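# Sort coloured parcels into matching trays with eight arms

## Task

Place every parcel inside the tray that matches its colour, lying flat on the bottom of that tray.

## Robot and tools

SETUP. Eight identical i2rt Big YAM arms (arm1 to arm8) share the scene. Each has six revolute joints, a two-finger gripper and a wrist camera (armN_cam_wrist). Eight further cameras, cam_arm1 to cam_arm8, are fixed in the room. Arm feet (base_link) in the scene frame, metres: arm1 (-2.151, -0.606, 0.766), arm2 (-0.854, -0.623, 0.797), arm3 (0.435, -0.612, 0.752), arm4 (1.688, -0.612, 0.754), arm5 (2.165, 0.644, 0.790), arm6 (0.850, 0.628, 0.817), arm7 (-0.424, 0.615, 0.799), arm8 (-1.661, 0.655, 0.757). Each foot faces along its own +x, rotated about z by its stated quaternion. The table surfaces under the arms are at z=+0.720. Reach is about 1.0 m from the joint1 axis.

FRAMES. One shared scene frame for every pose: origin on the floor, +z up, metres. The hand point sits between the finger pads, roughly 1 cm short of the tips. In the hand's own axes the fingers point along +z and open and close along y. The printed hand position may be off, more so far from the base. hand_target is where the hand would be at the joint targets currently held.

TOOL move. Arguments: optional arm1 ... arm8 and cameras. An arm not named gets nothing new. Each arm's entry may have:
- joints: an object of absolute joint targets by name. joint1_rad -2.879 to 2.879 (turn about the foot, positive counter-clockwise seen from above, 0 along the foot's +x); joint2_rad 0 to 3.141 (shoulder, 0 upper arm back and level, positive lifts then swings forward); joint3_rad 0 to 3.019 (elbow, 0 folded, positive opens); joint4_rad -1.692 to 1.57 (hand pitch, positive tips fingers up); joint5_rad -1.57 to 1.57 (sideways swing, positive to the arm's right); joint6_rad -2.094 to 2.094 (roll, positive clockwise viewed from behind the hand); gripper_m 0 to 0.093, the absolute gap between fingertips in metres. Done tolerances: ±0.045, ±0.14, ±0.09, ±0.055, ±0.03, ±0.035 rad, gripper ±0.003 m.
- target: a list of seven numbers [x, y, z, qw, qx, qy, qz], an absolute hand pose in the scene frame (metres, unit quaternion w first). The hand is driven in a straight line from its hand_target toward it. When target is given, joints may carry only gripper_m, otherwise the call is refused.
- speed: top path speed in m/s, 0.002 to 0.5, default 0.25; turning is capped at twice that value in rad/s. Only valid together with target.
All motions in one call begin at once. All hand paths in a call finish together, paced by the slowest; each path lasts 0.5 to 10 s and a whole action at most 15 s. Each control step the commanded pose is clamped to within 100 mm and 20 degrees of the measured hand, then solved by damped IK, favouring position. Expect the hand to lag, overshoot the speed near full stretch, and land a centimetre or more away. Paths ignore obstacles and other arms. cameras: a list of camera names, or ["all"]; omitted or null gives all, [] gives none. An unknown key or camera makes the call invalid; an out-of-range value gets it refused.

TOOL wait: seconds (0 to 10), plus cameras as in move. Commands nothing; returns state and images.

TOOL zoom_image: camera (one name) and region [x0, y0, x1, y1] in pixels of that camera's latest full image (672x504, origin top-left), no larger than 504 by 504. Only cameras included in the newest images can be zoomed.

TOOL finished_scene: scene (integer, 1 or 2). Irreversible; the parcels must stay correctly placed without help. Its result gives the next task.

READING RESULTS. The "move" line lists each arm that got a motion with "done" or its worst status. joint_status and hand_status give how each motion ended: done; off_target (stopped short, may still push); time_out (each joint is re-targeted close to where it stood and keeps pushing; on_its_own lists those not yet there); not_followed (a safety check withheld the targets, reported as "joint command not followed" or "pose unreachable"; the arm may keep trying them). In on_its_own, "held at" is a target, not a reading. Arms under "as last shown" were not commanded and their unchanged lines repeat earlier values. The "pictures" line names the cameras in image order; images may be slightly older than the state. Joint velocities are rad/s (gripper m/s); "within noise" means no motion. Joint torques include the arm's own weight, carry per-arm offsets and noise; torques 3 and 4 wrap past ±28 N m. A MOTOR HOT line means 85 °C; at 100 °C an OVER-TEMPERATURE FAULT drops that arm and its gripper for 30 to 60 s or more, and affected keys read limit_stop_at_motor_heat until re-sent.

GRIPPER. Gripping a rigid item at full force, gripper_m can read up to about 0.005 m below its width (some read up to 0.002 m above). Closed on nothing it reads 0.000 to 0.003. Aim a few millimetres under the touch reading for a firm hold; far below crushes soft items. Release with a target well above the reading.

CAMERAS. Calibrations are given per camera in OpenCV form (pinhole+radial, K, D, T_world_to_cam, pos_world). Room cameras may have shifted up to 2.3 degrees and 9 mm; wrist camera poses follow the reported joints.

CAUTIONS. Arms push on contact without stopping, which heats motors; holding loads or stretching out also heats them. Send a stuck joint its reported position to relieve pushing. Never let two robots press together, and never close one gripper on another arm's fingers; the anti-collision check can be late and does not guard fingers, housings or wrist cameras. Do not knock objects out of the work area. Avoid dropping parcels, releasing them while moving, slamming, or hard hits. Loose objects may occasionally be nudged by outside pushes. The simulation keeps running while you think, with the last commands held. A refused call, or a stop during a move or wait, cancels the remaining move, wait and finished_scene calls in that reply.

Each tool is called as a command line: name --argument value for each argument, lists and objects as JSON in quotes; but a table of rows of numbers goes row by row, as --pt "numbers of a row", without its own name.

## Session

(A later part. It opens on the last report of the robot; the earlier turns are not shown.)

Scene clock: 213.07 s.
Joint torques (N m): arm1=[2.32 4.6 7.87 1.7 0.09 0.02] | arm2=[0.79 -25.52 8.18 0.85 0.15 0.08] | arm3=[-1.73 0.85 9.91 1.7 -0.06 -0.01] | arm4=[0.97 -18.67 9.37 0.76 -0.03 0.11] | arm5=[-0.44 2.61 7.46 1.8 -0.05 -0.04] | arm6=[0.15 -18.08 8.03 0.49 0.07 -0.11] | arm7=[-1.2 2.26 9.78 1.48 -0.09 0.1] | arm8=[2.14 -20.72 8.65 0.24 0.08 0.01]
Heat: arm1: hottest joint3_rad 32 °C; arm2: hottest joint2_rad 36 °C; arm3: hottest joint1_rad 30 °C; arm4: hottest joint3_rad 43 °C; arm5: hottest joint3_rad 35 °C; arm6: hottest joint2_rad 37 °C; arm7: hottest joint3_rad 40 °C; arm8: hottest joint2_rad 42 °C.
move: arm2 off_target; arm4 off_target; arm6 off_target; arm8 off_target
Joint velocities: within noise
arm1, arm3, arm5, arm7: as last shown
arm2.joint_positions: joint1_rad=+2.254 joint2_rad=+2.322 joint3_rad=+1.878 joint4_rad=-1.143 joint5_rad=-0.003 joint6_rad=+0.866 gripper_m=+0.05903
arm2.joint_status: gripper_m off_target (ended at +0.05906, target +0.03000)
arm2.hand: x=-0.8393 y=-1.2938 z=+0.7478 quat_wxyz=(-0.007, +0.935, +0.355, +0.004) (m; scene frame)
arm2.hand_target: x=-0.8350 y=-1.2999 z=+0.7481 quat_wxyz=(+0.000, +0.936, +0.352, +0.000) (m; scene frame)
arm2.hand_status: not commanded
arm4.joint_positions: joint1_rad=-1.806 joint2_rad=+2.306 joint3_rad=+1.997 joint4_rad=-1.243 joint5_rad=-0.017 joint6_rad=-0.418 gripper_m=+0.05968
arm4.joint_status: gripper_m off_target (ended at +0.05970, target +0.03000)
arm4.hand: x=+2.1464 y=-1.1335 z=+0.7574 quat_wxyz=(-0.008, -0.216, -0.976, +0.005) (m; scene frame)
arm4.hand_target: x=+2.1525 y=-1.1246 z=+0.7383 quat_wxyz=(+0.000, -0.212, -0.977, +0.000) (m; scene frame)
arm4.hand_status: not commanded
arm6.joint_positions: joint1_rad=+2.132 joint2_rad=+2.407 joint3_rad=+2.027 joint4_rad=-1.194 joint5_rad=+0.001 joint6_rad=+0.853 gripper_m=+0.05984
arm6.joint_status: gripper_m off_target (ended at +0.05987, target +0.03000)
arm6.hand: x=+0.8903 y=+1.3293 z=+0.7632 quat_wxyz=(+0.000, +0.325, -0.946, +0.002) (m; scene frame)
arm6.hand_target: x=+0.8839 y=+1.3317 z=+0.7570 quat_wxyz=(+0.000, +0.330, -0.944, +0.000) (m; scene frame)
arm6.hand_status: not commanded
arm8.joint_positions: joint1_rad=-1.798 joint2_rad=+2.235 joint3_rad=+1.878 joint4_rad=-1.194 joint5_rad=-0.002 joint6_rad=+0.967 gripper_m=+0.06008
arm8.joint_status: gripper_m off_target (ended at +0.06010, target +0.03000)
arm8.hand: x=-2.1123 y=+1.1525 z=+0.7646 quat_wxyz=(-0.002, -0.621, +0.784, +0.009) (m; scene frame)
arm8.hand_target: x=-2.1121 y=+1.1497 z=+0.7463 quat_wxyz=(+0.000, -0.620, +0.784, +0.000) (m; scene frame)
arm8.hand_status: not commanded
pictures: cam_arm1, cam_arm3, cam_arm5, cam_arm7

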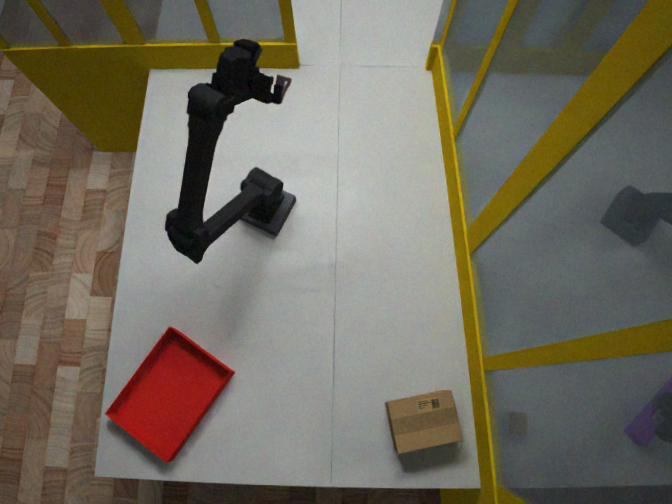

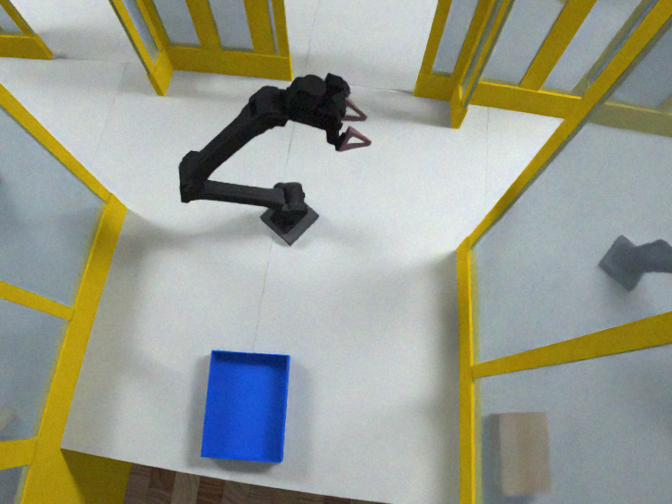

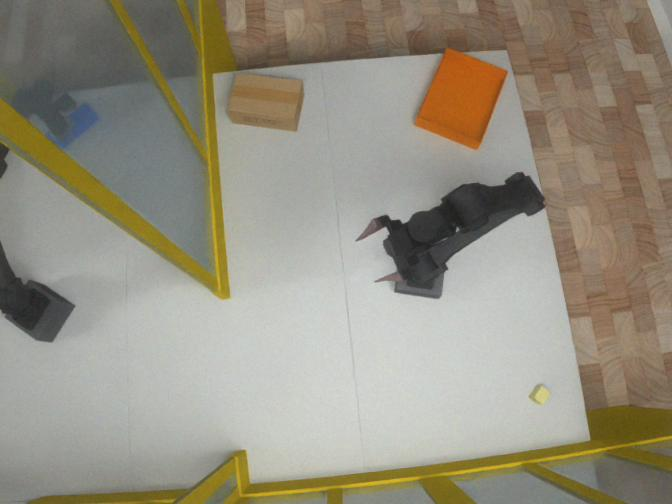

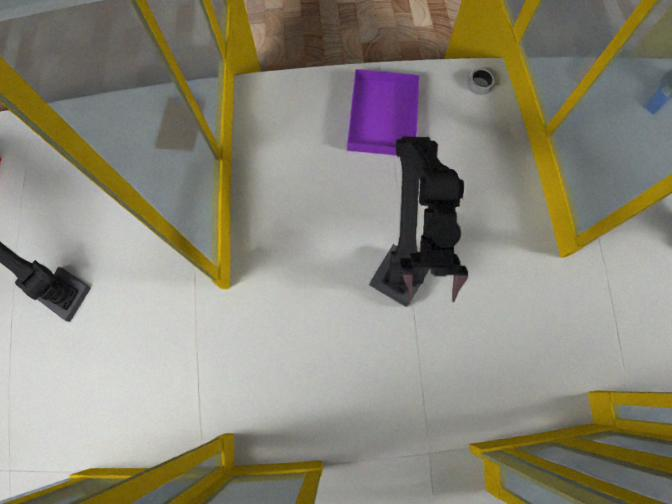

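move --arm8 '{"target":[-2.1125,1.15,0.90,0,0.6205,-0.7842,0],"speed":0.3}' --arm4 '{"target":[2.153,-1.125,0.90,0,0.2122,0.9772,0],"speed":0.3}' --arm6 '{"target":[0.884,1.332,0.92,0,0.3297,-0.9441,0],"speed":0.3}' --arm2 '{"target":[-0.835,-1.300,0.90,0,0.936,0.352,0],"speed":0.3}' --cameras '[]'

move --arm8 '{"joints":{"joint2_rad":1.3,"joint3_rad":1.4,"joint4_rad":-1.66}}' --arm4 '{"joints":{"joint2_rad":1.3,"joint3_rad":1.4,"joint4_rad":-1.66}}' --arm6 '{"joints":{"joint2_rad":1.3,"joint3_rad":1.4,"joint4_rad":-1.66}}' --arm2 '{"joints":{"joint2_rad":1.3,"joint3_rad":1.4,"joint4_rad":-1.66}}' --cameras '[]'

move --arm8 '{"joints":{"joint1_rad":0.396,"joint6_rad":-0.21}}' --arm4 '{"joints":{"joint1_rad":1.91,"joint6_rad":-0.28}}' --arm6 '{"joints":{"joint1_rad":-1.485,"joint6_rad":-0.53}}' --arm2 '{"joints":{"joint1_rad":-1.44,"joint6_rad":-0.53}}' --cameras '["cam_arm8","cam_arm2","cam_arm4","cam_arm6"]'

Scene clock: 260.37 s.
Joint torques (N m): arm1=[2.61 4.48 7.94 1.7 0.09 0.02] | arm2=[0.79 -24.18 11.69 0.05 0.15 0.09] | arm3=[-1.79 1.03 9.92 1.69 -0.06 -0.01] | arm4=[0.67 -18.84 15.47 -0.28 -0.05 0.08] | arm5=[-0.09 2.73 7.58 1.98 -0.08 -0.04] | arm6=[0.15 -19.14 13.14 -0.23 0.05 -0.1] | arm7=[-1.14 2.32 9.76 1.47 -0.08 0.11] | arm8=[2.26 -21.77 14.11 -0.62 -0.07 0.02]
Heat: arm1: hottest joint3_rad 32 °C; arm2: hottest joint2_rad 35 °C; arm3: hottest joint1_rad 30 °C; arm4: hottest joint3_rad 42 °C; arm5: hottest joint3_rad 35 °C; arm6: hottest joint2_rad 40 °C; arm7: hottest joint3_rad 40 °C; arm8: hottest joint2_rad 40 °C.
move: arm2 off_target; arm4 off_target; arm6 off_target; arm8 off_target
Joint velocities: within noise
arm1, arm3, arm5, arm7: as last shown
arm2.joint_positions: joint1_rad=+2.254 joint2_rad=+2.178 joint3_rad=+2.014 joint4_rad=-1.428 joint5_rad=-0.003 joint6_rad=+0.866 gripper_m=+0.05903
arm2.joint_status: not commanded
arm2.hand: x=-0.8394 y=-1.2882 z=+0.8909 quat_wxyz=(-0.010, +0.935, +0.355, +0.005) (m; scene frame)
arm2.hand_target: x=-0.8350 y=-1.2995 z=+0.9003 quat_wxyz=(+0.001, +0.936, +0.352, +0.000) (m; scene frame)
arm2.hand_status: off_target (0.015 m and 1.4 deg from the pose sent, 0.152 m and 1.1 deg at the start; pose on its path clipped on 5 of 48 steps)
arm4.joint_positions: joint1_rad=-1.806 joint2_rad=+2.221 joint3_rad=+2.190 joint4_rad=-1.575 joint5_rad=-0.017 joint6_rad=-0.418 gripper_m=+0.05967
arm4.joint_status: not commanded
arm4.hand: x=+2.1370 y=-1.1198 z=+0.8869 quat_wxyz=(+0.014, -0.217, -0.976, -0.011) (m; scene frame)
arm4.hand_target: x=+2.1523 y=-1.1241 z=+0.9000 quat_wxyz=(-0.001, -0.212, -0.977, +0.000) (m; scene frame)
arm4.hand_status: off_target (0.021 m and 2.1 deg from the pose sent, 0.143 m and 1.2 deg at the start; pose on its path clipped on 5 of 48 steps)
arm6.joint_positions: joint1_rad=+2.132 joint2_rad=+2.293 joint3_rad=+2.166 joint4_rad=-1.500 joint5_rad=+0.002 joint6_rad=+0.853 gripper_m=+0.05984
arm6.joint_status: not commanded
arm6.hand: x=+0.8897 y=+1.3154 z=+0.8934 quat_wxyz=(+0.010, +0.325, -0.945, +0.026) (m; scene frame)
arm6.hand_target: x=+0.8838 y=+1.3304 z=+0.9204 quat_wxyz=(+0.000, +0.330, -0.944, -0.001) (m; scene frame)
arm6.hand_status: off_target (0.032 m and 3.2 deg from the pose sent, 0.157 m and 0.6 deg at the start; pose on its path clipped on 9 of 48 steps)
arm8.joint_positions: joint1_rad=-1.798 joint2_rad=+2.147 joint3_rad=+2.051 joint4_rad=-1.506 joint5_rad=+0.002 joint6_rad=+0.967 gripper_m=+0.06008
arm8.joint_status: not commanded
arm8.hand: x=-2.1024 y=+1.1426 z=+0.8854 quat_wxyz=(+0.002, -0.621, +0.784, -0.016) (m; scene frame)
arm8.hand_target: x=-2.1120 y=+1.1495 z=+0.9002 quat_wxyz=(+0.000, -0.620, +0.784, +0.001) (m; scene frame)
arm8.hand_status: off_target (0.019 m and 1.9 deg from the pose sent, 0.136 m and 1.1 deg at the start; pose on its path clipped on 4 of 48 steps)
pictures: none
No camera images: "cameras" was empty.

Scene clock: 262.03 s.
Joint torques (N m): arm1=[2.2 4.19 7.9 1.74 0.11 0.02] | arm2=[0.79 -10.4 8.13 0.35 0.15 0.08] | arm3=[-1.73 0.97 9.89 1.72 -0.06 -0.02] | arm4=[0.91 -7.88 9.96 0.06 -0.05 0.08] | arm5=[-0.26 2.43 7.34 1.84 -0.07 -0.06] | arm6=[0.09 -8.23 8.8 0.02 0.05 -0.1] | arm7=[-1.03 2.37 9.76 1.46 -0.07 0.11] | arm8=[2.02 -8.23 9.37 -0.32 -0.06 0.01]
Heat: arm1: hottest joint3_rad 32 °C; arm2: hottest joint2_rad 35 °C; arm3: hottest joint1_rad 30 °C; arm4: hottest joint3_rad 42 °C; arm5: hottest joint3_rad 35 °C; arm6: hottest joint2_rad 39 °C; arm7: hottest joint3_rad 40 °C; arm8: hottest joint2_rad 40 °C.
move: arm2 done; arm4 done; arm6 done; arm8 done
Joint velocities: within noise
arm1, arm3, arm5, arm7: as last shown
arm2.joint_positions: joint1_rad=+2.254 joint2_rad=+1.295 joint3_rad=+1.400 joint4_rad=-1.655 joint5_rad=-0.003 joint6_rad=+0.866 gripper_m=+0.05903
arm2.joint_status: all done
arm2.hand: x=-0.8459 y=-0.9922 z=+1.1047 quat_wxyz=(+0.010, +0.935, +0.355, -0.002) (m; scene frame)
arm2.hand_target: x=-0.8438 y=-0.9917 z=+1.1026 quat_wxyz=(+0.004, +0.936, +0.352, -0.001) (m; scene frame)
arm2.hand_status: not commanded
arm4.joint_positions: joint1_rad=-1.806 joint2_rad=+1.300 joint3_rad=+1.404 joint4_rad=-1.655 joint5_rad=-0.017 joint6_rad=-0.418 gripper_m=+0.05968
arm4.joint_status: all done
arm4.hand: x=+1.9368 y=-0.8862 z=+1.0608 quat_wxyz=(-0.008, -0.216, -0.976, +0.005) (m; scene frame)
arm4.hand_target: x=+1.9388 y=-0.8817 z=+1.0594 quat_wxyz=(-0.004, -0.212, -0.977, +0.003) (m; scene frame)
arm4.hand_status: not commanded
arm6.joint_positions: joint1_rad=+2.132 joint2_rad=+1.316 joint3_rad=+1.395 joint4_rad=-1.656 joint5_rad=+0.002 joint6_rad=+0.853 gripper_m=+0.05984
arm6.joint_status: all done
arm6.hand: x=+0.8720 y=+0.9991 z=+1.1155 quat_wxyz=(+0.001, +0.325, -0.946, +0.003) (m; scene frame)
arm6.hand_target: x=+0.8682 y=+0.9966 z=+1.1229 quat_wxyz=(-0.002, +0.330, -0.944, -0.005) (m; scene frame)
arm6.hand_status: not commanded
arm8.joint_positions: joint1_rad=-1.798 joint2_rad=+1.291 joint3_rad=+1.402 joint4_rad=-1.656 joint5_rad=+0.002 joint6_rad=+0.967 gripper_m=+0.06008
arm8.joint_status: all done
arm8.hand: x=-1.9081 y=+0.9288 z=+1.0671 quat_wxyz=(+0.000, -0.621, +0.784, +0.013) (m; scene frame)
arm8.hand_target: x=-1.9094 y=+0.9280 z=+1.0630 quat_wxyz=(-0.001, -0.620, +0.784, +0.005) (m; scene frame)
arm8.hand_status: not commanded
pictures: none
No camera images: "cameras" was empty.

Scene clock: 264.70 s.
Joint torques (N m): arm1=[2.37 4.6 7.86 1.74 0.09 0.02] | arm2=[-0.03 -12.45 8.16 0.27 -0.02 -0.22] | arm3=[-1.73 1.08 9.94 1.7 -0.07 -0.01] | arm4=[1.55 -9.11 9.96 0.05 -0.09 0.1] | arm5=[-0.62 2.78 7.3 1.81 -0.06 -0.02] | arm6=[-1.08 -8.82 8.79 -0.08 -0.05 -0.18] | arm7=[-1.14 2.32 9.77 1.47 -0.07 0.1] | arm8=[2.37 -9.82 9.4 -0.28 -0.12 -0.1]
Heat: arm1: hottest joint3_rad 32 °C; arm2: hottest joint2_rad 35 °C; arm3: hottest joint1_rad 30 °C; arm4: hottest joint3_rad 41 °C; arm5: hottest joint3_rad 35 °C; arm6: hottest joint2_rad 39 °C; arm7: hottest joint3_rad 40 °C; arm8: hottest joint2_rad 39 °C.
move: arm2 done; arm4 done; arm6 done; arm8 done
Joint velocities: within noise
arm1, arm3, arm5, arm7: as last shown
arm2.joint_positions: joint1_rad=-1.437 joint2_rad=+1.314 joint3_rad=+1.400 joint4_rad=-1.653 joint5_rad=-0.001 joint6_rad=-0.515 gripper_m=+0.05905
arm2.joint_status: all done
arm2.hand: x=-0.6664 y=-0.3010 z=+1.0986 quat_wxyz=(-0.002, +0.703, -0.711, -0.001) (m; scene frame)
arm2.hand_target: x=-0.6675 y=-0.3054 z=+1.1034 quat_wxyz=(-0.005, +0.707, -0.707, -0.002) (m; scene frame)
arm2.hand_status: not commanded
arm4.joint_positions: joint1_rad=+1.898 joint2_rad=+1.315 joint3_rad=+1.404 joint4_rad=-1.655 joint5_rad=-0.016 joint6_rad=-0.287 gripper_m=+0.05976
arm4.joint_status: all done
arm4.hand: x=+1.3330 y=-0.5036 z=+1.0588 quat_wxyz=(+0.012, +1.000, -0.002, -0.010) (m; scene frame)
arm4.hand_target: x=+1.3364 y=-0.5089 z=+1.0628 quat_wxyz=(+0.011, +1.000, +0.000, -0.013) (m; scene frame)
arm4.hand_status: not commanded
arm6.joint_positions: joint1_rad=-1.479 joint2_rad=+1.322 joint3_rad=+1.395 joint4_rad=-1.654 joint5_rad=+0.001 joint6_rad=-0.520 gripper_m=+0.05989
arm6.joint_status: all done
arm6.hand: x=+0.6626 y=+0.3061 z=+1.1134 quat_wxyz=(+0.002, -0.709, -0.705, -0.005) (m; scene frame)
arm6.hand_target: x=+0.6629 y=+0.3108 z=+1.1229 quat_wxyz=(-0.001, -0.708, -0.706, +0.005) (m; scene frame)
arm6.hand_status: not commanded
arm8.joint_positions: joint1_rad=+0.391 joint2_rad=+1.308 joint3_rad=+1.402 joint4_rad=-1.656 joint5_rad=+0.001 joint6_rad=-0.203 gripper_m=+0.06012
arm8.joint_status: all done
arm8.hand: x=-1.7409 y=+0.2927 z=+1.0615 quat_wxyz=(-0.002, -0.711, -0.703, +0.004) (m; scene frame)
arm8.hand_target: x=-1.7384 y=+0.2951 z=+1.0636 quat_wxyz=(-0.003, -0.707, -0.707, +0.005) (m; scene frame)
arm8.hand_status: not commanded
pictures: cam_arm2, cam_arm4, cam_arm6, cam_arm8

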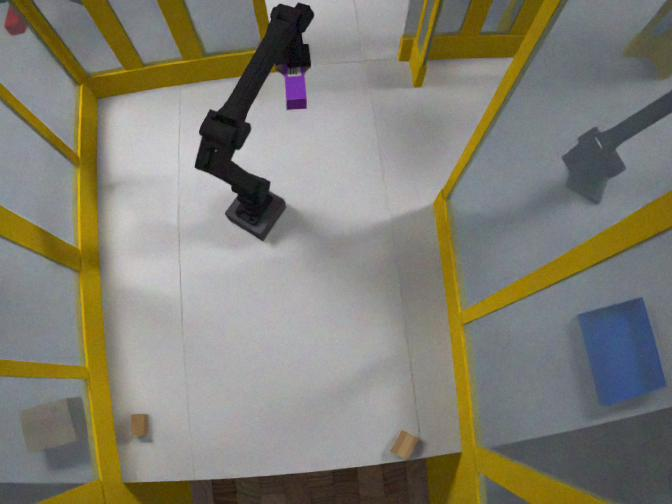

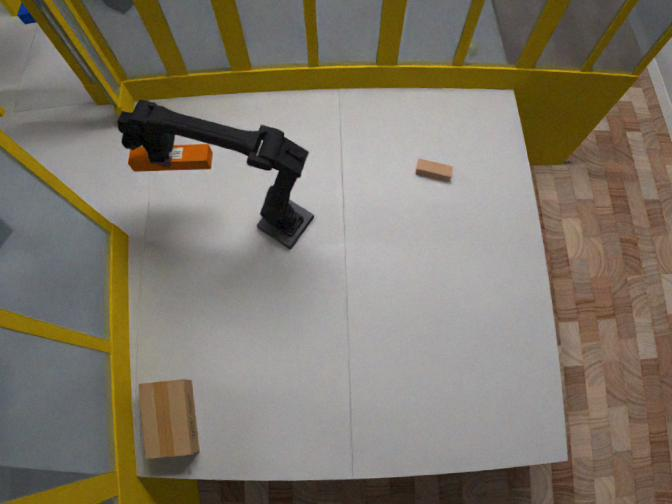

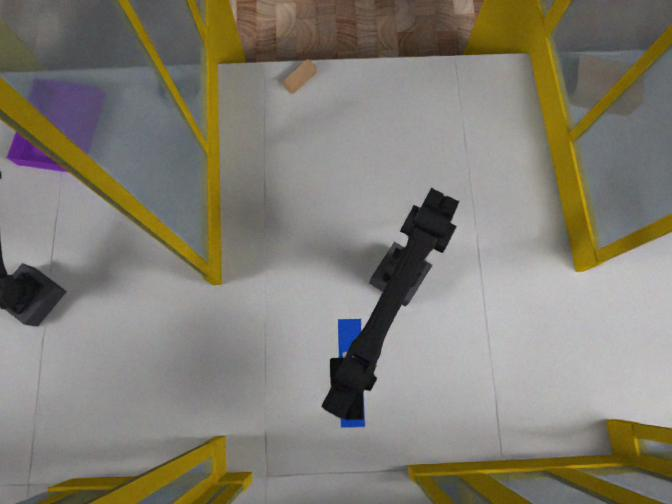

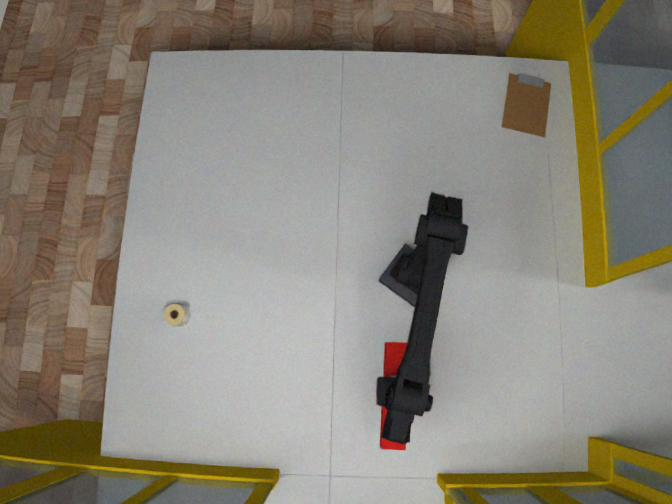

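move --arm8 '{"target":[-1.80,0.0,0.87,0,0.7071,0.7071,0],"speed":0.3}' --arm4 '{"target":[1.06,-0.43,0.87,0,1,0,0],"speed":0.3}' --arm6 '{"target":[0.48,0.0,0.88,0,0.7071,0.7071,0],"speed":0.3}' --arm2 '{"target":[-0.49,0.0,0.87,0,0.7071,-0.7071,0],"speed":0.3}' --cameras '[]'

move --arm8 '{"target":[-1.80,0.0,0.755,0,0.7071,0.7071,0],"speed":0.12}' --arm4 '{"target":[1.06,-0.43,0.747,0,1,0,0],"speed":0.12}' --arm6 '{"target":[0.48,0.0,0.765,0,0.7071,0.7071,0],"speed":0.12}' --arm2 '{"target":[-0.49,0.0,0.756,0,0.7071,-0.7071,0],"speed":0.12}' --cameras '["cam_arm8","arm2_cam_wrist"]'

Scene clock: 279.53 s.
Joint torques (N m): arm1=[2.37 4.54 8.01 1.65 0.1 0.02] | arm2=[0.15 -26.34 12.31 0.02 0.04 -0.18] | arm3=[-1.55 0.91 9.94 1.7 -0.06 -0.01] | arm4=[1.79 -17.2 15.12 -0.32 -0.01 0.11] | arm5=[-0.09 2.73 7.61 1.72 -0.08 -0.04] | arm6=[-1.08 -18.73 13.18 -0.25 -0.05 -0.18] | arm7=[-0.97 2.32 9.81 1.48 -0.07 0.11] | arm8=[2.26 -20.6 14.26 -0.61 -0.13 -0.07]
Heat: arm1: hottest joint3_rad 32 °C; arm2: hottest joint2_rad 35 °C; arm3: hottest joint1_rad 30 °C; arm4: hottest joint3_rad 41 °C; arm5: hottest joint3_rad 35 °C; arm6: hottest joint2_rad 37 °C; arm7: hottest joint3_rad 40 °C; arm8: hottest joint2_rad 38 °C.
move: arm2 off_target; arm4 off_target; arm6 off_target; arm8 off_target
Joint velocities: within noise
arm1, arm3, arm5, arm7: as last shown
arm2.joint_positions: joint1_rad=-1.437 joint2_rad=+2.354 joint3_rad=+2.235 joint4_rad=-1.483 joint5_rad=-0.001 joint6_rad=-0.516 gripper_m=+0.05905
arm2.joint_status: not commanded
arm2.hand: x=-0.4976 y=-0.0105 z=+0.8579 quat_wxyz=(+0.015, +0.703, -0.711, +0.003) (m; scene frame)
arm2.hand_target: x=-0.4905 y=-0.0007 z=+0.8701 quat_wxyz=(-0.001, +0.707, -0.707, +0.000) (m; scene frame)
arm2.hand_status: off_target (0.018 m and 1.9 deg from the pose sent, 0.417 m and 0.7 deg at the start)
arm4.joint_positions: joint1_rad=+1.899 joint2_rad=+2.104 joint3_rad=+1.900 joint4_rad=-1.407 joint5_rad=+0.010 joint6_rad=-0.284 gripper_m=+0.05976
arm4.joint_status: not commanded
arm4.hand: x=+1.0794 y=-0.4258 z=+0.8583 quat_wxyz=(+0.006, +1.000, -0.003, +0.015) (m; scene frame)
arm4.hand_target: x=+1.0610 y=-0.4306 z=+0.8702 quat_wxyz=(+0.000, +1.000, +0.000, -0.001) (m; scene frame)
arm4.hand_status: off_target (0.023 m and 1.9 deg from the pose sent, 0.340 m and 1.8 deg at the start)
arm6.joint_positions: joint1_rad=-1.479 joint2_rad=+2.389 joint3_rad=+2.269 joint4_rad=-1.488 joint5_rad=+0.001 joint6_rad=-0.523 gripper_m=+0.05989
arm6.joint_status: not commanded
arm6.hand: x=+0.4911 y=+0.0106 z=+0.8652 quat_wxyz=(+0.006, -0.708, -0.706, -0.018) (m; scene frame)
arm6.hand_target: x=+0.4804 y=+0.0010 z=+0.8803 quat_wxyz=(+0.000, -0.707, -0.707, +0.001) (m; scene frame)
arm6.hand_status: off_target (0.021 m and 2.2 deg from the pose sent, 0.426 m and 0.7 deg at the start)
arm8.joint_positions: joint1_rad=+0.392 joint2_rad=+2.149 joint3_rad=+1.986 joint4_rad=-1.434 joint5_rad=+0.001 joint6_rad=-0.203 gripper_m=+0.06012
arm8.joint_status: not commanded
arm8.hand: x=-1.8010 y=+0.0143 z=+0.8611 quat_wxyz=(+0.007, -0.711, -0.703, -0.010) (m; scene frame)
arm8.hand_target: x=-1.7997 y=+0.0007 z=+0.8701 quat_wxyz=(+0.000, -0.707, -0.707, +0.000) (m; scene frame)
arm8.hand_status: off_target (0.017 m and 1.6 deg from the pose sent, 0.355 m and 0.9 deg at the start)
pictures: none
No camera images: "cameras" was empty.

Scene clock: 281.23 s.
Joint torques (N m): arm1=[2.32 4.37 7.9 1.65 0.11 0.02] | arm2=[0.09 -27.34 8.01 0.94 0.03 -0.19] | arm3=[-1.67 0.97 9.91 1.69 -0.08 -0.01] | arm4=[1.55 -17.9 9.39 0.75 -0.01 0.09] | arm5=[-0.5 2.32 7.46 1.65 -0.1 -0.09] | arm6=[-1.14 -19.02 8.59 0.46 -0.04 -0.16] | arm7=[-1.03 2.49 9.78 1.46 -0.07 0.11] | arm8=[2.37 -21.42 9.01 0.25 -0.11 -0.08]
Heat: arm1: hottest joint3_rad 32 °C; arm2: hottest joint2_rad 35 °C; arm3: hottest joint1_rad 30 °C; arm4: hottest joint3_rad 41 °C; arm5: hottest joint3_rad 35 °C; arm6: hottest joint2_rad 37 °C; arm7: hottest joint3_rad 40 °C; arm8: hottest joint2_rad 38 °C.
move: arm2 done; arm4 off_target; arm6 done; arm8 off_target
Joint velocities: within noise
arm1.joint_positions: joint1_rad=+1.458 joint2_rad=+0.521 joint3_rad=+1.431 joint4_rad=-1.508 joint5_rad=+0.032 joint6_rad=-0.133 gripper_m=+0.09398
arm1.joint_status: not commanded
arm1.hand: x=-2.0638 y=-0.4619 z=+1.3059 quat_wxyz=(-0.426, +0.483, -0.742, -0.186) (m; scene frame)
arm1.hand_target: x=-2.0670 y=-0.4634 z=+1.3137 quat_wxyz=(-0.433, +0.485, -0.735, -0.193) (m; scene frame)
arm1.hand_status: not commanded
arm2.joint_positions: joint1_rad=-1.437 joint2_rad=+2.446 joint3_rad=+2.146 joint4_rad=-1.279 joint5_rad=-0.001 joint6_rad=-0.516 gripper_m=+0.05905
arm2.joint_status: not commanded
arm2.hand: x=-0.4926 y=-0.0017 z=+0.7602 quat_wxyz=(+0.004, +0.703, -0.711, +0.000) (m; scene frame)
arm2.hand_target: x=-0.4901 y=+0.0000 z=+0.7561 quat_wxyz=(+0.000, +0.707, -0.707, +0.000) (m; scene frame)
arm2.hand_status: done (0.005 m and 0.8 deg from the pose sent, 0.103 m and 1.9 deg at the start)
arm3.joint_positions: joint1_rad=-2.237 joint2_rad=+0.623 joint3_rad=+1.443 joint4_rad=-1.225 joint5_rad=+0.214 joint6_rad=-0.288 gripper_m=+0.09398
arm3.joint_status: not commanded
arm3.hand: x=+0.6695 y=-0.5819 z=+1.3437 quat_wxyz=(-0.550, +0.180, -0.811, +0.086) (m; scene frame)
arm3.hand_target: x=+0.6666 y=-0.5860 z=+1.3570 quat_wxyz=(-0.562, +0.171, -0.804, +0.088) (m; scene frame)
arm3.hand_status: not commanded
arm4.joint_positions: joint1_rad=+1.899 joint2_rad=+2.208 joint3_rad=+1.807 joint4_rad=-1.172 joint5_rad=+0.011 joint6_rad=-0.284 gripper_m=+0.05976
arm4.joint_status: not commanded
arm4.hand: x=+1.0628 y=-0.4220 z=+0.7587 quat_wxyz=(+0.000, +1.000, -0.004, -0.004) (m; scene frame)
arm4.hand_target: x=+1.0603 y=-0.4301 z=+0.7471 quat_wxyz=(+0.000, +1.000, +0.000, +0.000) (m; scene frame)
arm4.hand_status: off_target (0.014 m and 0.6 deg from the pose sent, 0.113 m and 1.9 deg at the start)
arm5.joint_positions: joint1_rad=+0.653 joint2_rad=+0.625 joint3_rad=+1.427 joint4_rad=-1.371 joint5_rad=+0.119 joint6_rad=-0.097 gripper_m=+0.09397
arm5.joint_status: not commanded
arm5.hand: x=+1.9455 y=+0.5737 z=+1.3386 quat_wxyz=(+0.016, +0.858, +0.186, -0.479) (m; scene frame)
arm5.hand_target: x=+1.9481 y=+0.5731 z=+1.3512 quat_wxyz=(+0.020, +0.850, +0.186, -0.492) (m; scene frame)
arm5.hand_status: not commanded
arm6.joint_positions: joint1_rad=-1.479 joint2_rad=+2.482 joint3_rad=+2.185 joint4_rad=-1.282 joint5_rad=+0.001 joint6_rad=-0.523 gripper_m=+0.05989
arm6.joint_status: not commanded
arm6.hand: x=+0.4854 y=+0.0008 z=+0.7683 quat_wxyz=(+0.002, -0.708, -0.706, -0.004) (m; scene frame)
arm6.hand_target: x=+0.4800 y=+0.0002 z=+0.7650 quat_wxyz=(+0.000, -0.707, -0.707, +0.000) (m; scene frame)
arm6.hand_status: done (0.006 m and 0.5 deg from the pose sent, 0.101 m and 2.2 deg at the start)
arm7.joint_positions: joint1_rad=-1.031 joint2_rad=+0.496 joint3_rad=+1.379 joint4_rad=-1.460 joint5_rad=-0.022 joint6_rad=+0.046 gripper_m=+0.09397
arm7.joint_status: not commanded
arm7.hand: x=-0.4371 y=+0.4443 z=+1.3303 quat_wxyz=(-0.334, -0.662, -0.579, +0.339) (m; scene frame)
arm7.hand_target: x=-0.4383 y=+0.4472 z=+1.3403 quat_wxyz=(-0.340, -0.660, -0.572, +0.348) (m; scene frame)
arm7.hand_status: not commanded
arm8.joint_positions: joint1_rad=+0.392 joint2_rad=+2.236 joint3_rad=+1.884 joint4_rad=-1.213 joint5_rad=+0.001 joint6_rad=-0.203 gripper_m=+0.06012
arm8.joint_status: not commanded
arm8.hand: x=-1.8037 y=+0.0017 z=+0.7670 quat_wxyz=(-0.002, -0.711, -0.703, +0.003) (m; scene frame)
arm8.hand_target: x=-1.7999 y=+0.0003 z=+0.7551 quat_wxyz=(+0.000, -0.707, -0.707, +0.000) (m; scene frame)
arm8.hand_status: off_target (0.013 m and 0.7 deg from the pose sent, 0.107 m and 1.6 deg at the start)
pictures: arm2_cam_wrist, cam_arm8
camera_calibration:
arm2_cam_wrist: T_world_to_cam=[[0.999842, -0.0163272, 0.00706989, 0.485902], [-0.0173617, -0.808435, 0.588329, -0.452755], [-0.00389023, -0.588359, -0.808591, 0.732286], [0, 0, 0, 1]] pos_world=[-0.490837, 0.0727565, 0.855053]

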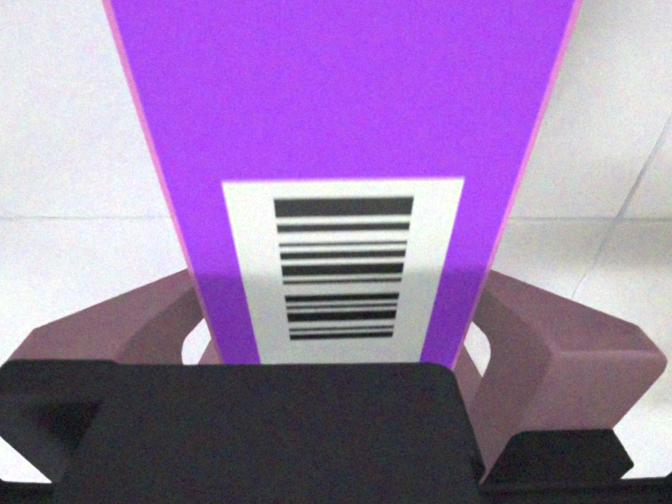

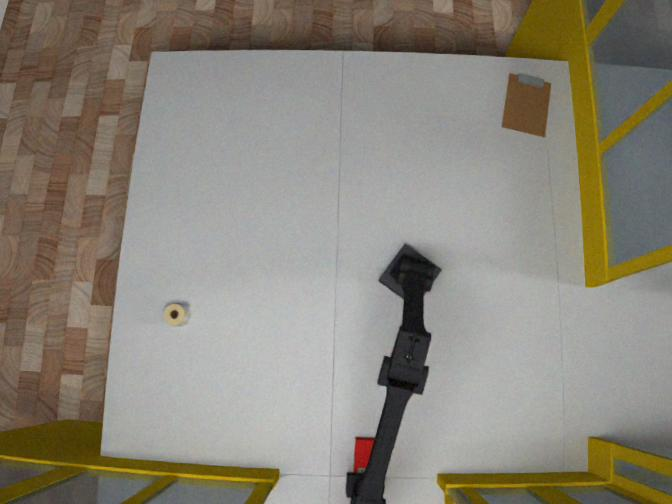

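move --arm8 '{"target":[-1.80,0.0,0.751,0,0.7071,0.7071,0],"speed":0.05}' --arm6 '{"target":[0.48,0.0,0.760,0,0.7071,0.7071,0],"speed":0.05}' --arm2 '{"target":[-0.49,0.0,0.743,0,0.7071,-0.7071,0],"speed":0.05}' --cameras '[]'

move --arm8 '{"joints":{"gripper_m":0.093}}' --arm4 '{"joints":{"gripper_m":0.093}}' --arm6 '{"joints":{"gripper_m":0.093}}' --arm2 '{"joints":{"gripper_m":0.093}}' --cameras '[]'

move --arm8 '{"target":[-1.80,0.0,0.89,0,0.7071,0.7071,0],"speed":0.25}' --arm4 '{"target":[1.06,-0.43,0.89,0,1,0,0],"speed":0.25}' --arm6 '{"target":[0.48,0.0,0.89,0,0.7071,0.7071,0],"speed":0.25}' --arm2 '{"target":[-0.49,0.0,0.89,0,0.7071,-0.7071,0],"speed":0.25}' --cameras '["arm8_cam_wrist","arm4_cam_wrist","arm6_cam_wrist","arm2_cam_wrist"]'

move --arm8 '{"joints":{"joint2_rad":0.9,"joint3_rad":1.3,"joint4_rad":-1.5}}' --arm4 '{"joints":{"joint2_rad":0.9,"joint3_rad":1.3,"joint4_rad":-1.5}}' --arm6 '{"joints":{"joint2_rad":0.9,"joint3_rad":1.3,"joint4_rad":-1.5}}' --arm2 '{"joints":{"joint2_rad":0.9,"joint3_rad":1.3,"joint4_rad":-1.5}}' --cameras '["cam_arm1","cam_arm7","cam_arm3","cam_arm5"]'

Scene clock: 304.30 s.
Joint torques (N m): arm1=[2.26 4.66 7.98 1.84 0.07 0.03] | arm2=[0.15 -26.81 7.65 0.96 0.03 -0.19] | arm3=[-1.61 1.03 9.92 1.7 -0.07 -0.01] | arm4=[1.49 -17.9 9.4 0.75 -0.01 0.09] | arm5=[-0.32 3.25 7.49 1.76 -0.09 -0.03] | arm6=[-1.03 -18.78 8.28 0.57 -0.04 -0.17] | arm7=[-1.08 2.37 9.77 1.43 -0.08 0.11] | arm8=[2.37 -21.01 8.73 0.31 -0.11 -0.09]
Heat: arm1: hottest joint3_rad 32 °C; arm2: hottest joint2_rad 40 °C; arm3: hottest joint1_rad 30 °C; arm4: hottest joint3_rad 40 °C; arm5: hottest joint3_rad 35 °C; arm6: hottest joint2_rad 39 °C; arm7: hottest joint3_rad 40 °C; arm8: hottest joint2_rad 36 °C.
move: arm2 done; arm6 done; arm8 off_target
Joint velocities: within noise
arm1, arm3, arm4, arm5, arm7: as last shown
arm2.joint_positions: joint1_rad=-1.437 joint2_rad=+2.454 joint3_rad=+2.141 joint4_rad=-1.257 joint5_rad=-0.001 joint6_rad=-0.516 gripper_m=+0.05905
arm2.joint_status: not commanded
arm2.hand: x=-0.4914 y=+0.0003 z=+0.7528 quat_wxyz=(-0.001, +0.703, -0.711, -0.001) (m; scene frame)
arm2.hand_target: x=-0.4902 y=-0.0001 z=+0.7430 quat_wxyz=(+0.000, +0.707, -0.707, +0.000) (m; scene frame)
arm2.hand_status: done (0.010 m and 0.6 deg from the pose sent, 0.017 m and 0.8 deg at the start)
arm6.joint_positions: joint1_rad=-1.479 joint2_rad=+2.482 joint3_rad=+2.185 joint4_rad=-1.276 joint5_rad=+0.001 joint6_rad=-0.524 gripper_m=+0.05989
arm6.joint_status: not commanded
arm6.hand: x=+0.4847 y=-0.0005 z=+0.7683 quat_wxyz=(+0.001, -0.708, -0.706, -0.001) (m; scene frame)
arm6.hand_target: x=+0.4800 y=+0.0002 z=+0.7601 quat_wxyz=(+0.000, -0.707, -0.707, +0.000) (m; scene frame)
arm6.hand_status: done (0.010 m and 0.2 deg from the pose sent, 0.010 m and 0.5 deg at the start)
arm8.joint_positions: joint1_rad=+0.392 joint2_rad=+2.236 joint3_rad=+1.884 joint4_rad=-1.205 joint5_rad=+0.001 joint6_rad=-0.203 gripper_m=+0.06012
arm8.joint_status: not commanded
arm8.hand: x=-1.8041 y=-0.0002 z=+0.7670 quat_wxyz=(-0.004, -0.711, -0.703, +0.006) (m; scene frame)
arm8.hand_target: x=-1.7999 y=+0.0003 z=+0.7512 quat_wxyz=(+0.000, -0.707, -0.707, +0.000) (m; scene frame)
arm8.hand_status: off_target (0.017 m and 1.1 deg from the pose sent, 0.017 m and 0.8 deg at the start)
pictures: none
No camera images: "cameras" was empty.

Scene clock: 304.97 s.
Joint torques (N m): arm1=[2.14 4.37 7.91 1.78 0.11 0.02] | arm2=[0.15 -26.81 7.65 0.96 0.03 -0.19] | arm3=[-1.67 1.03 9.92 1.73 -0.07 -0.01] | arm4=[1.55 -17.9 9.39 0.75 -0.02 0.1] | arm5=[-0.09 2.37 7.49 1.8 -0.07 -0.07] | arm6=[-1.08 -18.84 8.27 0.55 -0.04 -0.17] | arm7=[-0.97 2.2 9.81 1.46 -0.08 0.12] | arm8=[2.32 -21.01 8.73 0.29 -0.11 -0.08]
Heat: arm1: hottest joint3_rad 32 °C; arm2: hottest joint2_rad 40 °C; arm3: hottest joint1_rad 30 °C; arm4: hottest joint3_rad 40 °C; arm5: hottest joint3_rad 35 °C; arm6: hottest joint2_rad 39 °C; arm7: hottest joint3_rad 40 °C; arm8: hottest joint2_rad 36 °C.
move: arm2 done; arm4 done; arm6 done; arm8 done
Joint velocities: within noise
arm1, arm3, arm5, arm7: as last shown
arm2.joint_positions: joint1_rad=-1.437 joint2_rad=+2.454 joint3_rad=+2.141 joint4_rad=-1.256 joint5_rad=-0.001 joint6_rad=-0.516 gripper_m=+0.09285
arm2.joint_status: all done
arm2.hand: x=-0.4913 y=+0.0004 z=+0.7528 quat_wxyz=(-0.001, +0.703, -0.711, -0.001) (m; scene frame)
arm2.hand_target: x=-0.4901 y=-0.0001 z=+0.7430 quat_wxyz=(+0.000, +0.707, -0.707, +0.000) (m; scene frame)
arm2.hand_status: not commanded
arm4.joint_positions: joint1_rad=+1.899 joint2_rad=+2.208 joint3_rad=+1.807 joint4_rad=-1.172 joint5_rad=+0.011 joint6_rad=-0.284 gripper_m=+0.09283
arm4.joint_status: all done
arm4.hand: x=+1.0628 y=-0.4220 z=+0.7587 quat_wxyz=(+0.000, +1.000, -0.004, -0.004) (m; scene frame)
arm4.hand_target: x=+1.0603 y=-0.4301 z=+0.7471 quat_wxyz=(+0.000, +1.000, +0.000, +0.000) (m; scene frame)
arm4.hand_status: not commanded
arm6.joint_positions: joint1_rad=-1.479 joint2_rad=+2.482 joint3_rad=+2.185 joint4_rad=-1.276 joint5_rad=+0.001 joint6_rad=-0.524 gripper_m=+0.09280
arm6.joint_status: all done
arm6.hand: x=+0.4847 y=-0.0005 z=+0.7683 quat_wxyz=(+0.001, -0.708, -0.706, -0.001) (m; scene frame)
arm6.hand_target: x=+0.4800 y=+0.0003 z=+0.7601 quat_wxyz=(+0.000, -0.707, -0.707, +0.000) (m; scene frame)
arm6.hand_status: not commanded
arm8.joint_positions: joint1_rad=+0.392 joint2_rad=+2.236 joint3_rad=+1.884 joint4_rad=-1.205 joint5_rad=+0.001 joint6_rad=-0.203 gripper_m=+0.09285
arm8.joint_status: all done
arm8.hand: x=-1.8041 y=-0.0002 z=+0.7670 quat_wxyz=(-0.004, -0.711, -0.703, +0.006) (m; scene frame)
arm8.hand_target: x=-1.7999 y=+0.0003 z=+0.7512 quat_wxyz=(+0.000, -0.707, -0.707, +0.000) (m; scene frame)
arm8.hand_status: not commanded
pictures: none
No camera images: "cameras" was empty.

Scene clock: 306.53 s.
Joint torques (N m): arm1=[2.2 4.6 7.99 1.81 0.1 0.01] | arm2=[0.15 -25.88 12.04 0.09 0.04 -0.18] | arm3=[-1.61 0.85 9.89 1.69 -0.05 -0.01] | arm4=[1.85 -17.38 14.49 -0.23 -0.04 0.11] | arm5=[0.15 2.96 7.47 1.8 -0.09 -0.07] | arm6=[-1.03 -20.19 13.05 -0.18 -0.02 -0.17] | arm7=[-1.03 2.32 9.77 1.46 -0.07 0.1] | arm8=[2.37 -21.36 13.74 -0.62 -0.11 -0.09]
Heat: arm1: hottest joint3_rad 32 °C; arm2: hottest joint2_rad 40 °C; arm3: hottest joint1_rad 30 °C; arm4: hottest joint3_rad 41 °C; arm5: hottest joint3_rad 35 °C; arm6: hottest joint2_rad 39 °C; arm7: hottest joint3_rad 40 °C; arm8: hottest joint2_rad 36 °C.
move: arm2 off_target; arm4 off_target; arm6 off_target; arm8 off_target
Joint velocities: within noise
arm1, arm3, arm5, arm7: as last shown
arm2.joint_positions: joint1_rad=-1.437 joint2_rad=+2.345 joint3_rad=+2.286 joint4_rad=-1.533 joint5_rad=-0.001 joint6_rad=-0.516 gripper_m=+0.09292
arm2.joint_status: not commanded
arm2.hand: x=-0.4963 y=-0.0083 z=+0.8832 quat_wxyz=(+0.010, +0.703, -0.711, +0.002) (m; scene frame)
arm2.hand_target: x=-0.4903 y=-0.0004 z=+0.8901 quat_wxyz=(-0.001, +0.707, -0.707, +0.000) (m; scene frame)
arm2.hand_status: off_target (0.012 m and 1.3 deg from the pose sent, 0.137 m and 0.7 deg at the start; pose on its path clipped on 3 of 47 steps)
arm4.joint_positions: joint1_rad=+1.899 joint2_rad=+2.099 joint3_rad=+1.950 joint4_rad=-1.456 joint5_rad=+0.011 joint6_rad=-0.283 gripper_m=+0.09290
arm4.joint_status: not commanded
arm4.hand: x=+1.0760 y=-0.4243 z=+0.8803 quat_wxyz=(+0.005, +1.000, -0.004, +0.012) (m; scene frame)
arm4.hand_target: x=+1.0607 y=-0.4304 z=+0.8900 quat_wxyz=(+0.000, +1.000, +0.000, -0.001) (m; scene frame)
arm4.hand_status: off_target (0.020 m and 1.5 deg from the pose sent, 0.132 m and 0.6 deg at the start)
arm6.joint_positions: joint1_rad=-1.479 joint2_rad=+2.404 joint3_rad=+2.288 joint4_rad=-1.511 joint5_rad=+0.001 joint6_rad=-0.524 gripper_m=+0.09288
arm6.joint_status: not commanded
arm6.hand: x=+0.4918 y=+0.0117 z=+0.8626 quat_wxyz=(+0.008, -0.708, -0.706, -0.027) (m; scene frame)
arm6.hand_target: x=+0.4807 y=+0.0015 z=+0.8902 quat_wxyz=(+0.000, -0.707, -0.707, +0.001) (m; scene frame)
arm6.hand_status: off_target (0.032 m and 3.2 deg from the pose sent, 0.122 m and 0.2 deg at the start; pose on its path clipped on 5 of 47 steps)
arm8.joint_positions: joint1_rad=+0.392 joint2_rad=+2.149 joint3_rad=+2.034 joint4_rad=-1.483 joint5_rad=+0.001 joint6_rad=-0.203 gripper_m=+0.09292
arm8.joint_status: not commanded
arm8.hand: x=-1.8015 y=+0.0119 z=+0.8793 quat_wxyz=(+0.007, -0.711, -0.703, -0.011) (m; scene frame)
arm8.hand_target: x=-1.7997 y=+0.0006 z=+0.8900 quat_wxyz=(+0.000, -0.707, -0.707, +0.000) (m; scene frame)
arm8.hand_status: off_target (0.016 m and 1.6 deg from the pose sent, 0.123 m and 1.1 deg at the start; pose on its path clipped on 2 of 47 steps)
pictures: arm2_cam_wrist, arm4_cam_wrist, arm6_cam_wrist, arm8_cam_wrist
camera_calibration:
arm2_cam_wrist: T_world_to_cam=[[0.999868, -0.0162281, 0.000888208, 0.494205], [-0.0135467, -0.80197, 0.597211, -0.536491], [-0.00897927, -0.597144, -0.802084, 0.81951], [0, 0, 0, 1]] pos_world=[-0.494049, 0.0671354, 0.977275]
arm4_cam_wrist: T_world_to_cam=[[-0.00671378, 0.999975, 0.00234301, 0.42685], [0.800103, 0.00396636, 0.59985, -1.3825], [0.599826, 0.00590191, -0.800109, 0.18635], [0, 0, 0, 1]] pos_world=[0.997232, -0.422455, 0.977395]
arm6_cam_wrist: T_world_to_cam=[[-0.999773, -0.00456794, -0.0208341, 0.508276], [-0.016407, 0.788846, 0.614371, -0.5252], [0.0136285, 0.614574, -0.788742, 0.790744], [0, 0, 0, 1]] pos_world=[0.488767, -0.0693466, 0.95695]
arm8_cam_wrist: T_world_to_cam=[[-0.999743, 0.0171032, -0.0148941, -1.78714], [0.0044347, 0.791472, 0.611189, -0.534614], [0.0222415, 0.610966, -0.791344, 0.849116], [0, 0, 0, 1]] pos_world=[-1.80319, -0.0650832, 0.972076]

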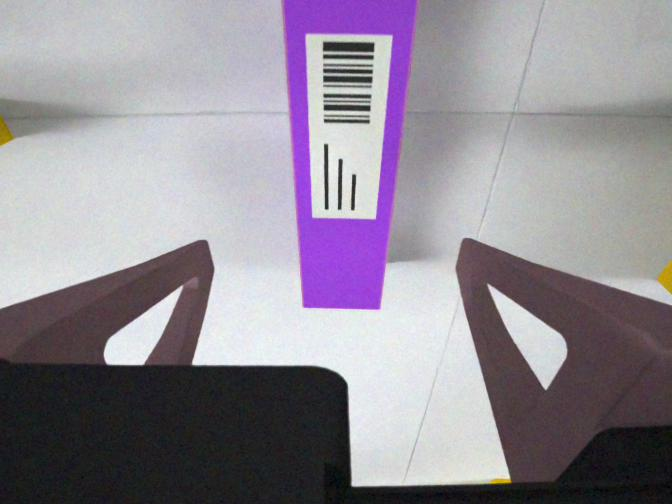

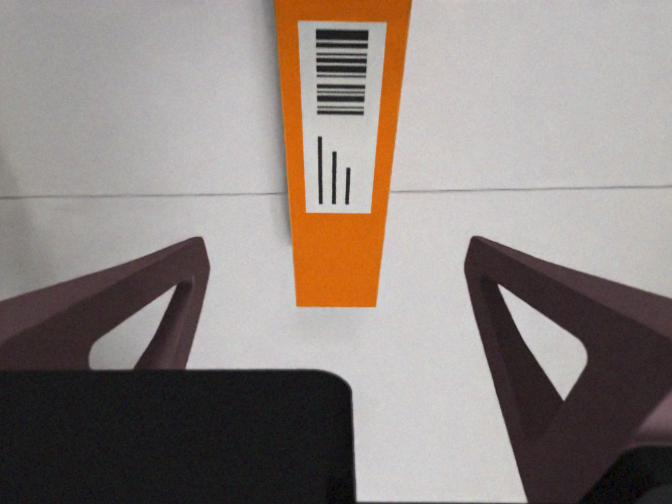

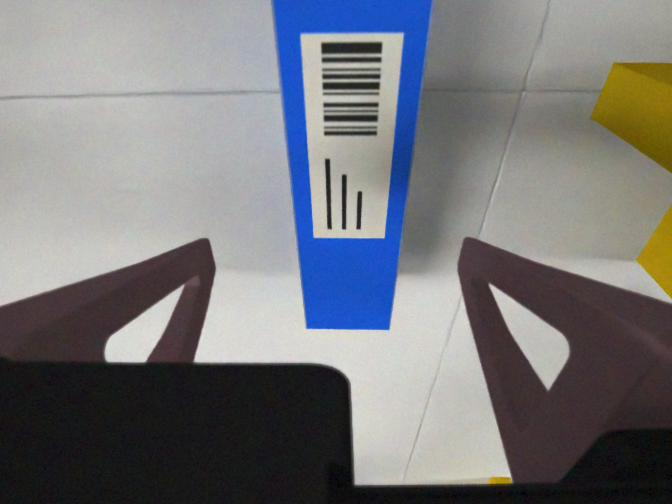

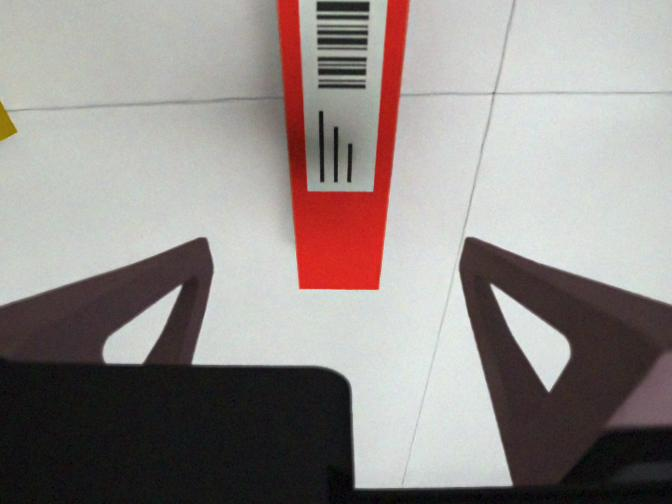

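Scene clock: 308.60 s.
Joint torques (N m): arm1=[2.2 4.66 7.83 1.78 0.1 -0.03] | arm2=[0.15 -4.31 8.05 1.51 0.04 -0.17] | arm3=[-1.61 1.03 9.91 1.7 -0.07 -0.02] | arm4=[1.49 -2.02 9.76 0.75 -0.03 0.12] | arm5=[0.03 3.49 7.42 1.69 -0.08 -0.04] | arm6=[-1.08 -2.32 8.84 0.98 -0.02 -0.15] | arm7=[-1.08 2.14 9.8 1.43 -0.07 0.12] | arm8=[2.55 -2.67 9.22 0.32 -0.11 -0.07]
Heat: arm1: hottest joint3_rad 32 °C; arm2: hottest joint2_rad 40 °C; arm3: hottest joint1_rad 30 °C; arm4: hottest joint3_rad 41 °C; arm5: hottest joint3_rad 35 °C; arm6: hottest joint2_rad 39 °C; arm7: hottest joint3_rad 40 °C; arm8: hottest joint2_rad 36 °C.
move: arm2 done; arm4 done; arm6 done; arm8 done
Joint velocities: within noise
arm1, arm3, arm5, arm7: as last shown
arm2.joint_positions: joint1_rad=-1.437 joint2_rad=+0.902 joint3_rad=+1.303 joint4_rad=-1.506 joint5_rad=-0.001 joint6_rad=-0.516 gripper_m=+0.09292
arm2.joint_status: all done
arm2.hand: x=-0.7018 y=-0.3621 z=+1.1970 quat_wxyz=(-0.223, +0.684, -0.692, -0.061) (m; scene frame)
arm2.hand_target: x=-0.7009 y=-0.3619 z=+1.1965 quat_wxyz=(-0.226, +0.687, -0.688, -0.059) (m; scene frame)
arm2.hand_status: not commanded
arm4.joint_positions: joint1_rad=+1.899 joint2_rad=+0.897 joint3_rad=+1.307 joint4_rad=-1.491 joint5_rad=+0.011 joint6_rad=-0.283 gripper_m=+0.09290
arm4.joint_status: all done
arm4.hand: x=+1.4013 y=-0.5180 z=+1.1600 quat_wxyz=(-0.069, +0.969, -0.007, -0.236) (m; scene frame)
arm4.hand_target: x=+1.4016 y=-0.5229 z=+1.1551 quat_wxyz=(-0.064, +0.971, -0.003, -0.228) (m; scene frame)
arm4.hand_status: not commanded
arm6.joint_positions: joint1_rad=-1.479 joint2_rad=+0.905 joint3_rad=+1.298 joint4_rad=-1.504 joint5_rad=+0.001 joint6_rad=-0.524 gripper_m=+0.09288
arm6.joint_status: all done
arm6.hand: x=+0.6976 y=+0.3662 z=+1.2131 quat_wxyz=(-0.058, -0.689, -0.688, +0.220) (m; scene frame)
arm6.hand_target: x=+0.6963 y=+0.3675 z=+1.2162 quat_wxyz=(-0.058, -0.688, -0.688, +0.226) (m; scene frame)
arm6.hand_status: not commanded
arm8.joint_positions: joint1_rad=+0.392 joint2_rad=+0.900 joint3_rad=+1.305 joint4_rad=-1.493 joint5_rad=+0.001 joint6_rad=-0.203 gripper_m=+0.09292
arm8.joint_status: all done
arm8.hand: x=-1.7263 y=+0.3579 z=+1.1597 quat_wxyz=(-0.130, -0.690, -0.683, +0.201) (m; scene frame)
arm8.hand_target: x=-1.7241 y=+0.3593 z=+1.1567 quat_wxyz=(-0.128, -0.688, -0.688, +0.196) (m; scene frame)
arm8.hand_status: not commanded
pictures: cam_arm1, cam_arm3, cam_arm5, cam_arm7

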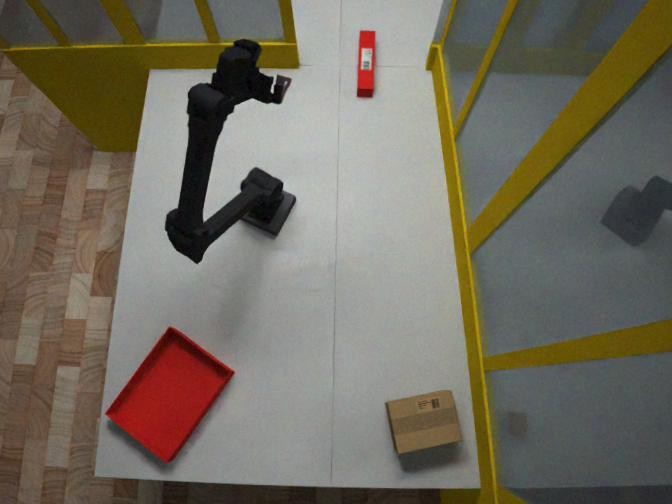

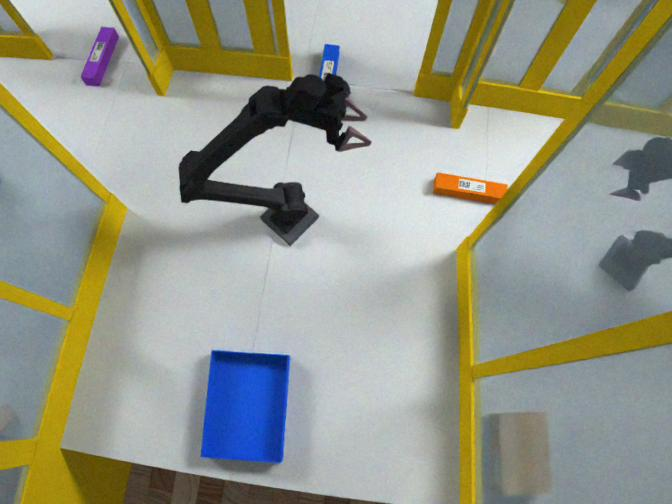

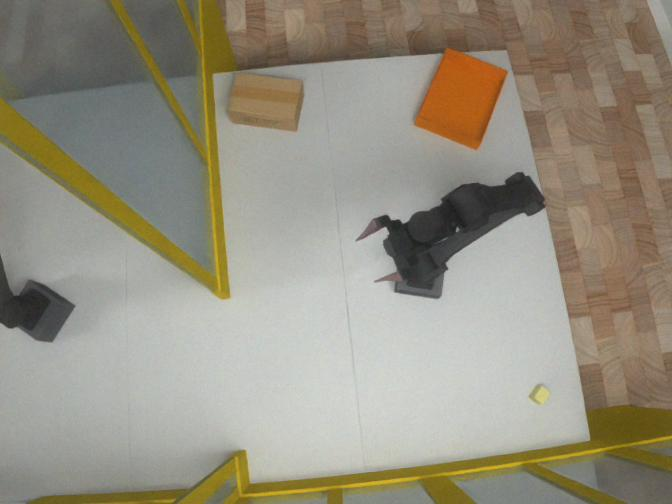

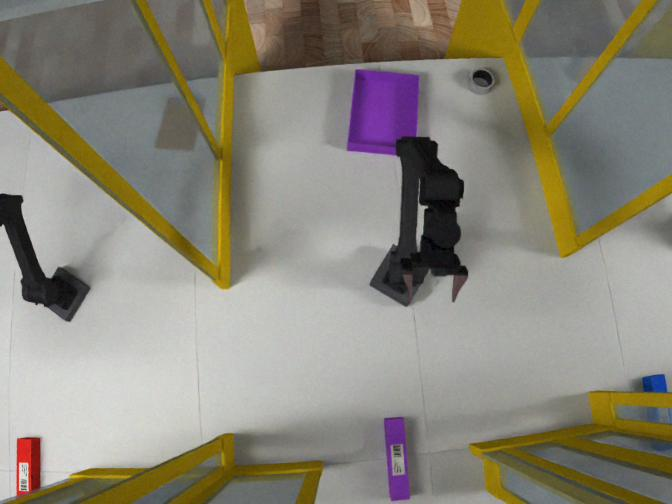

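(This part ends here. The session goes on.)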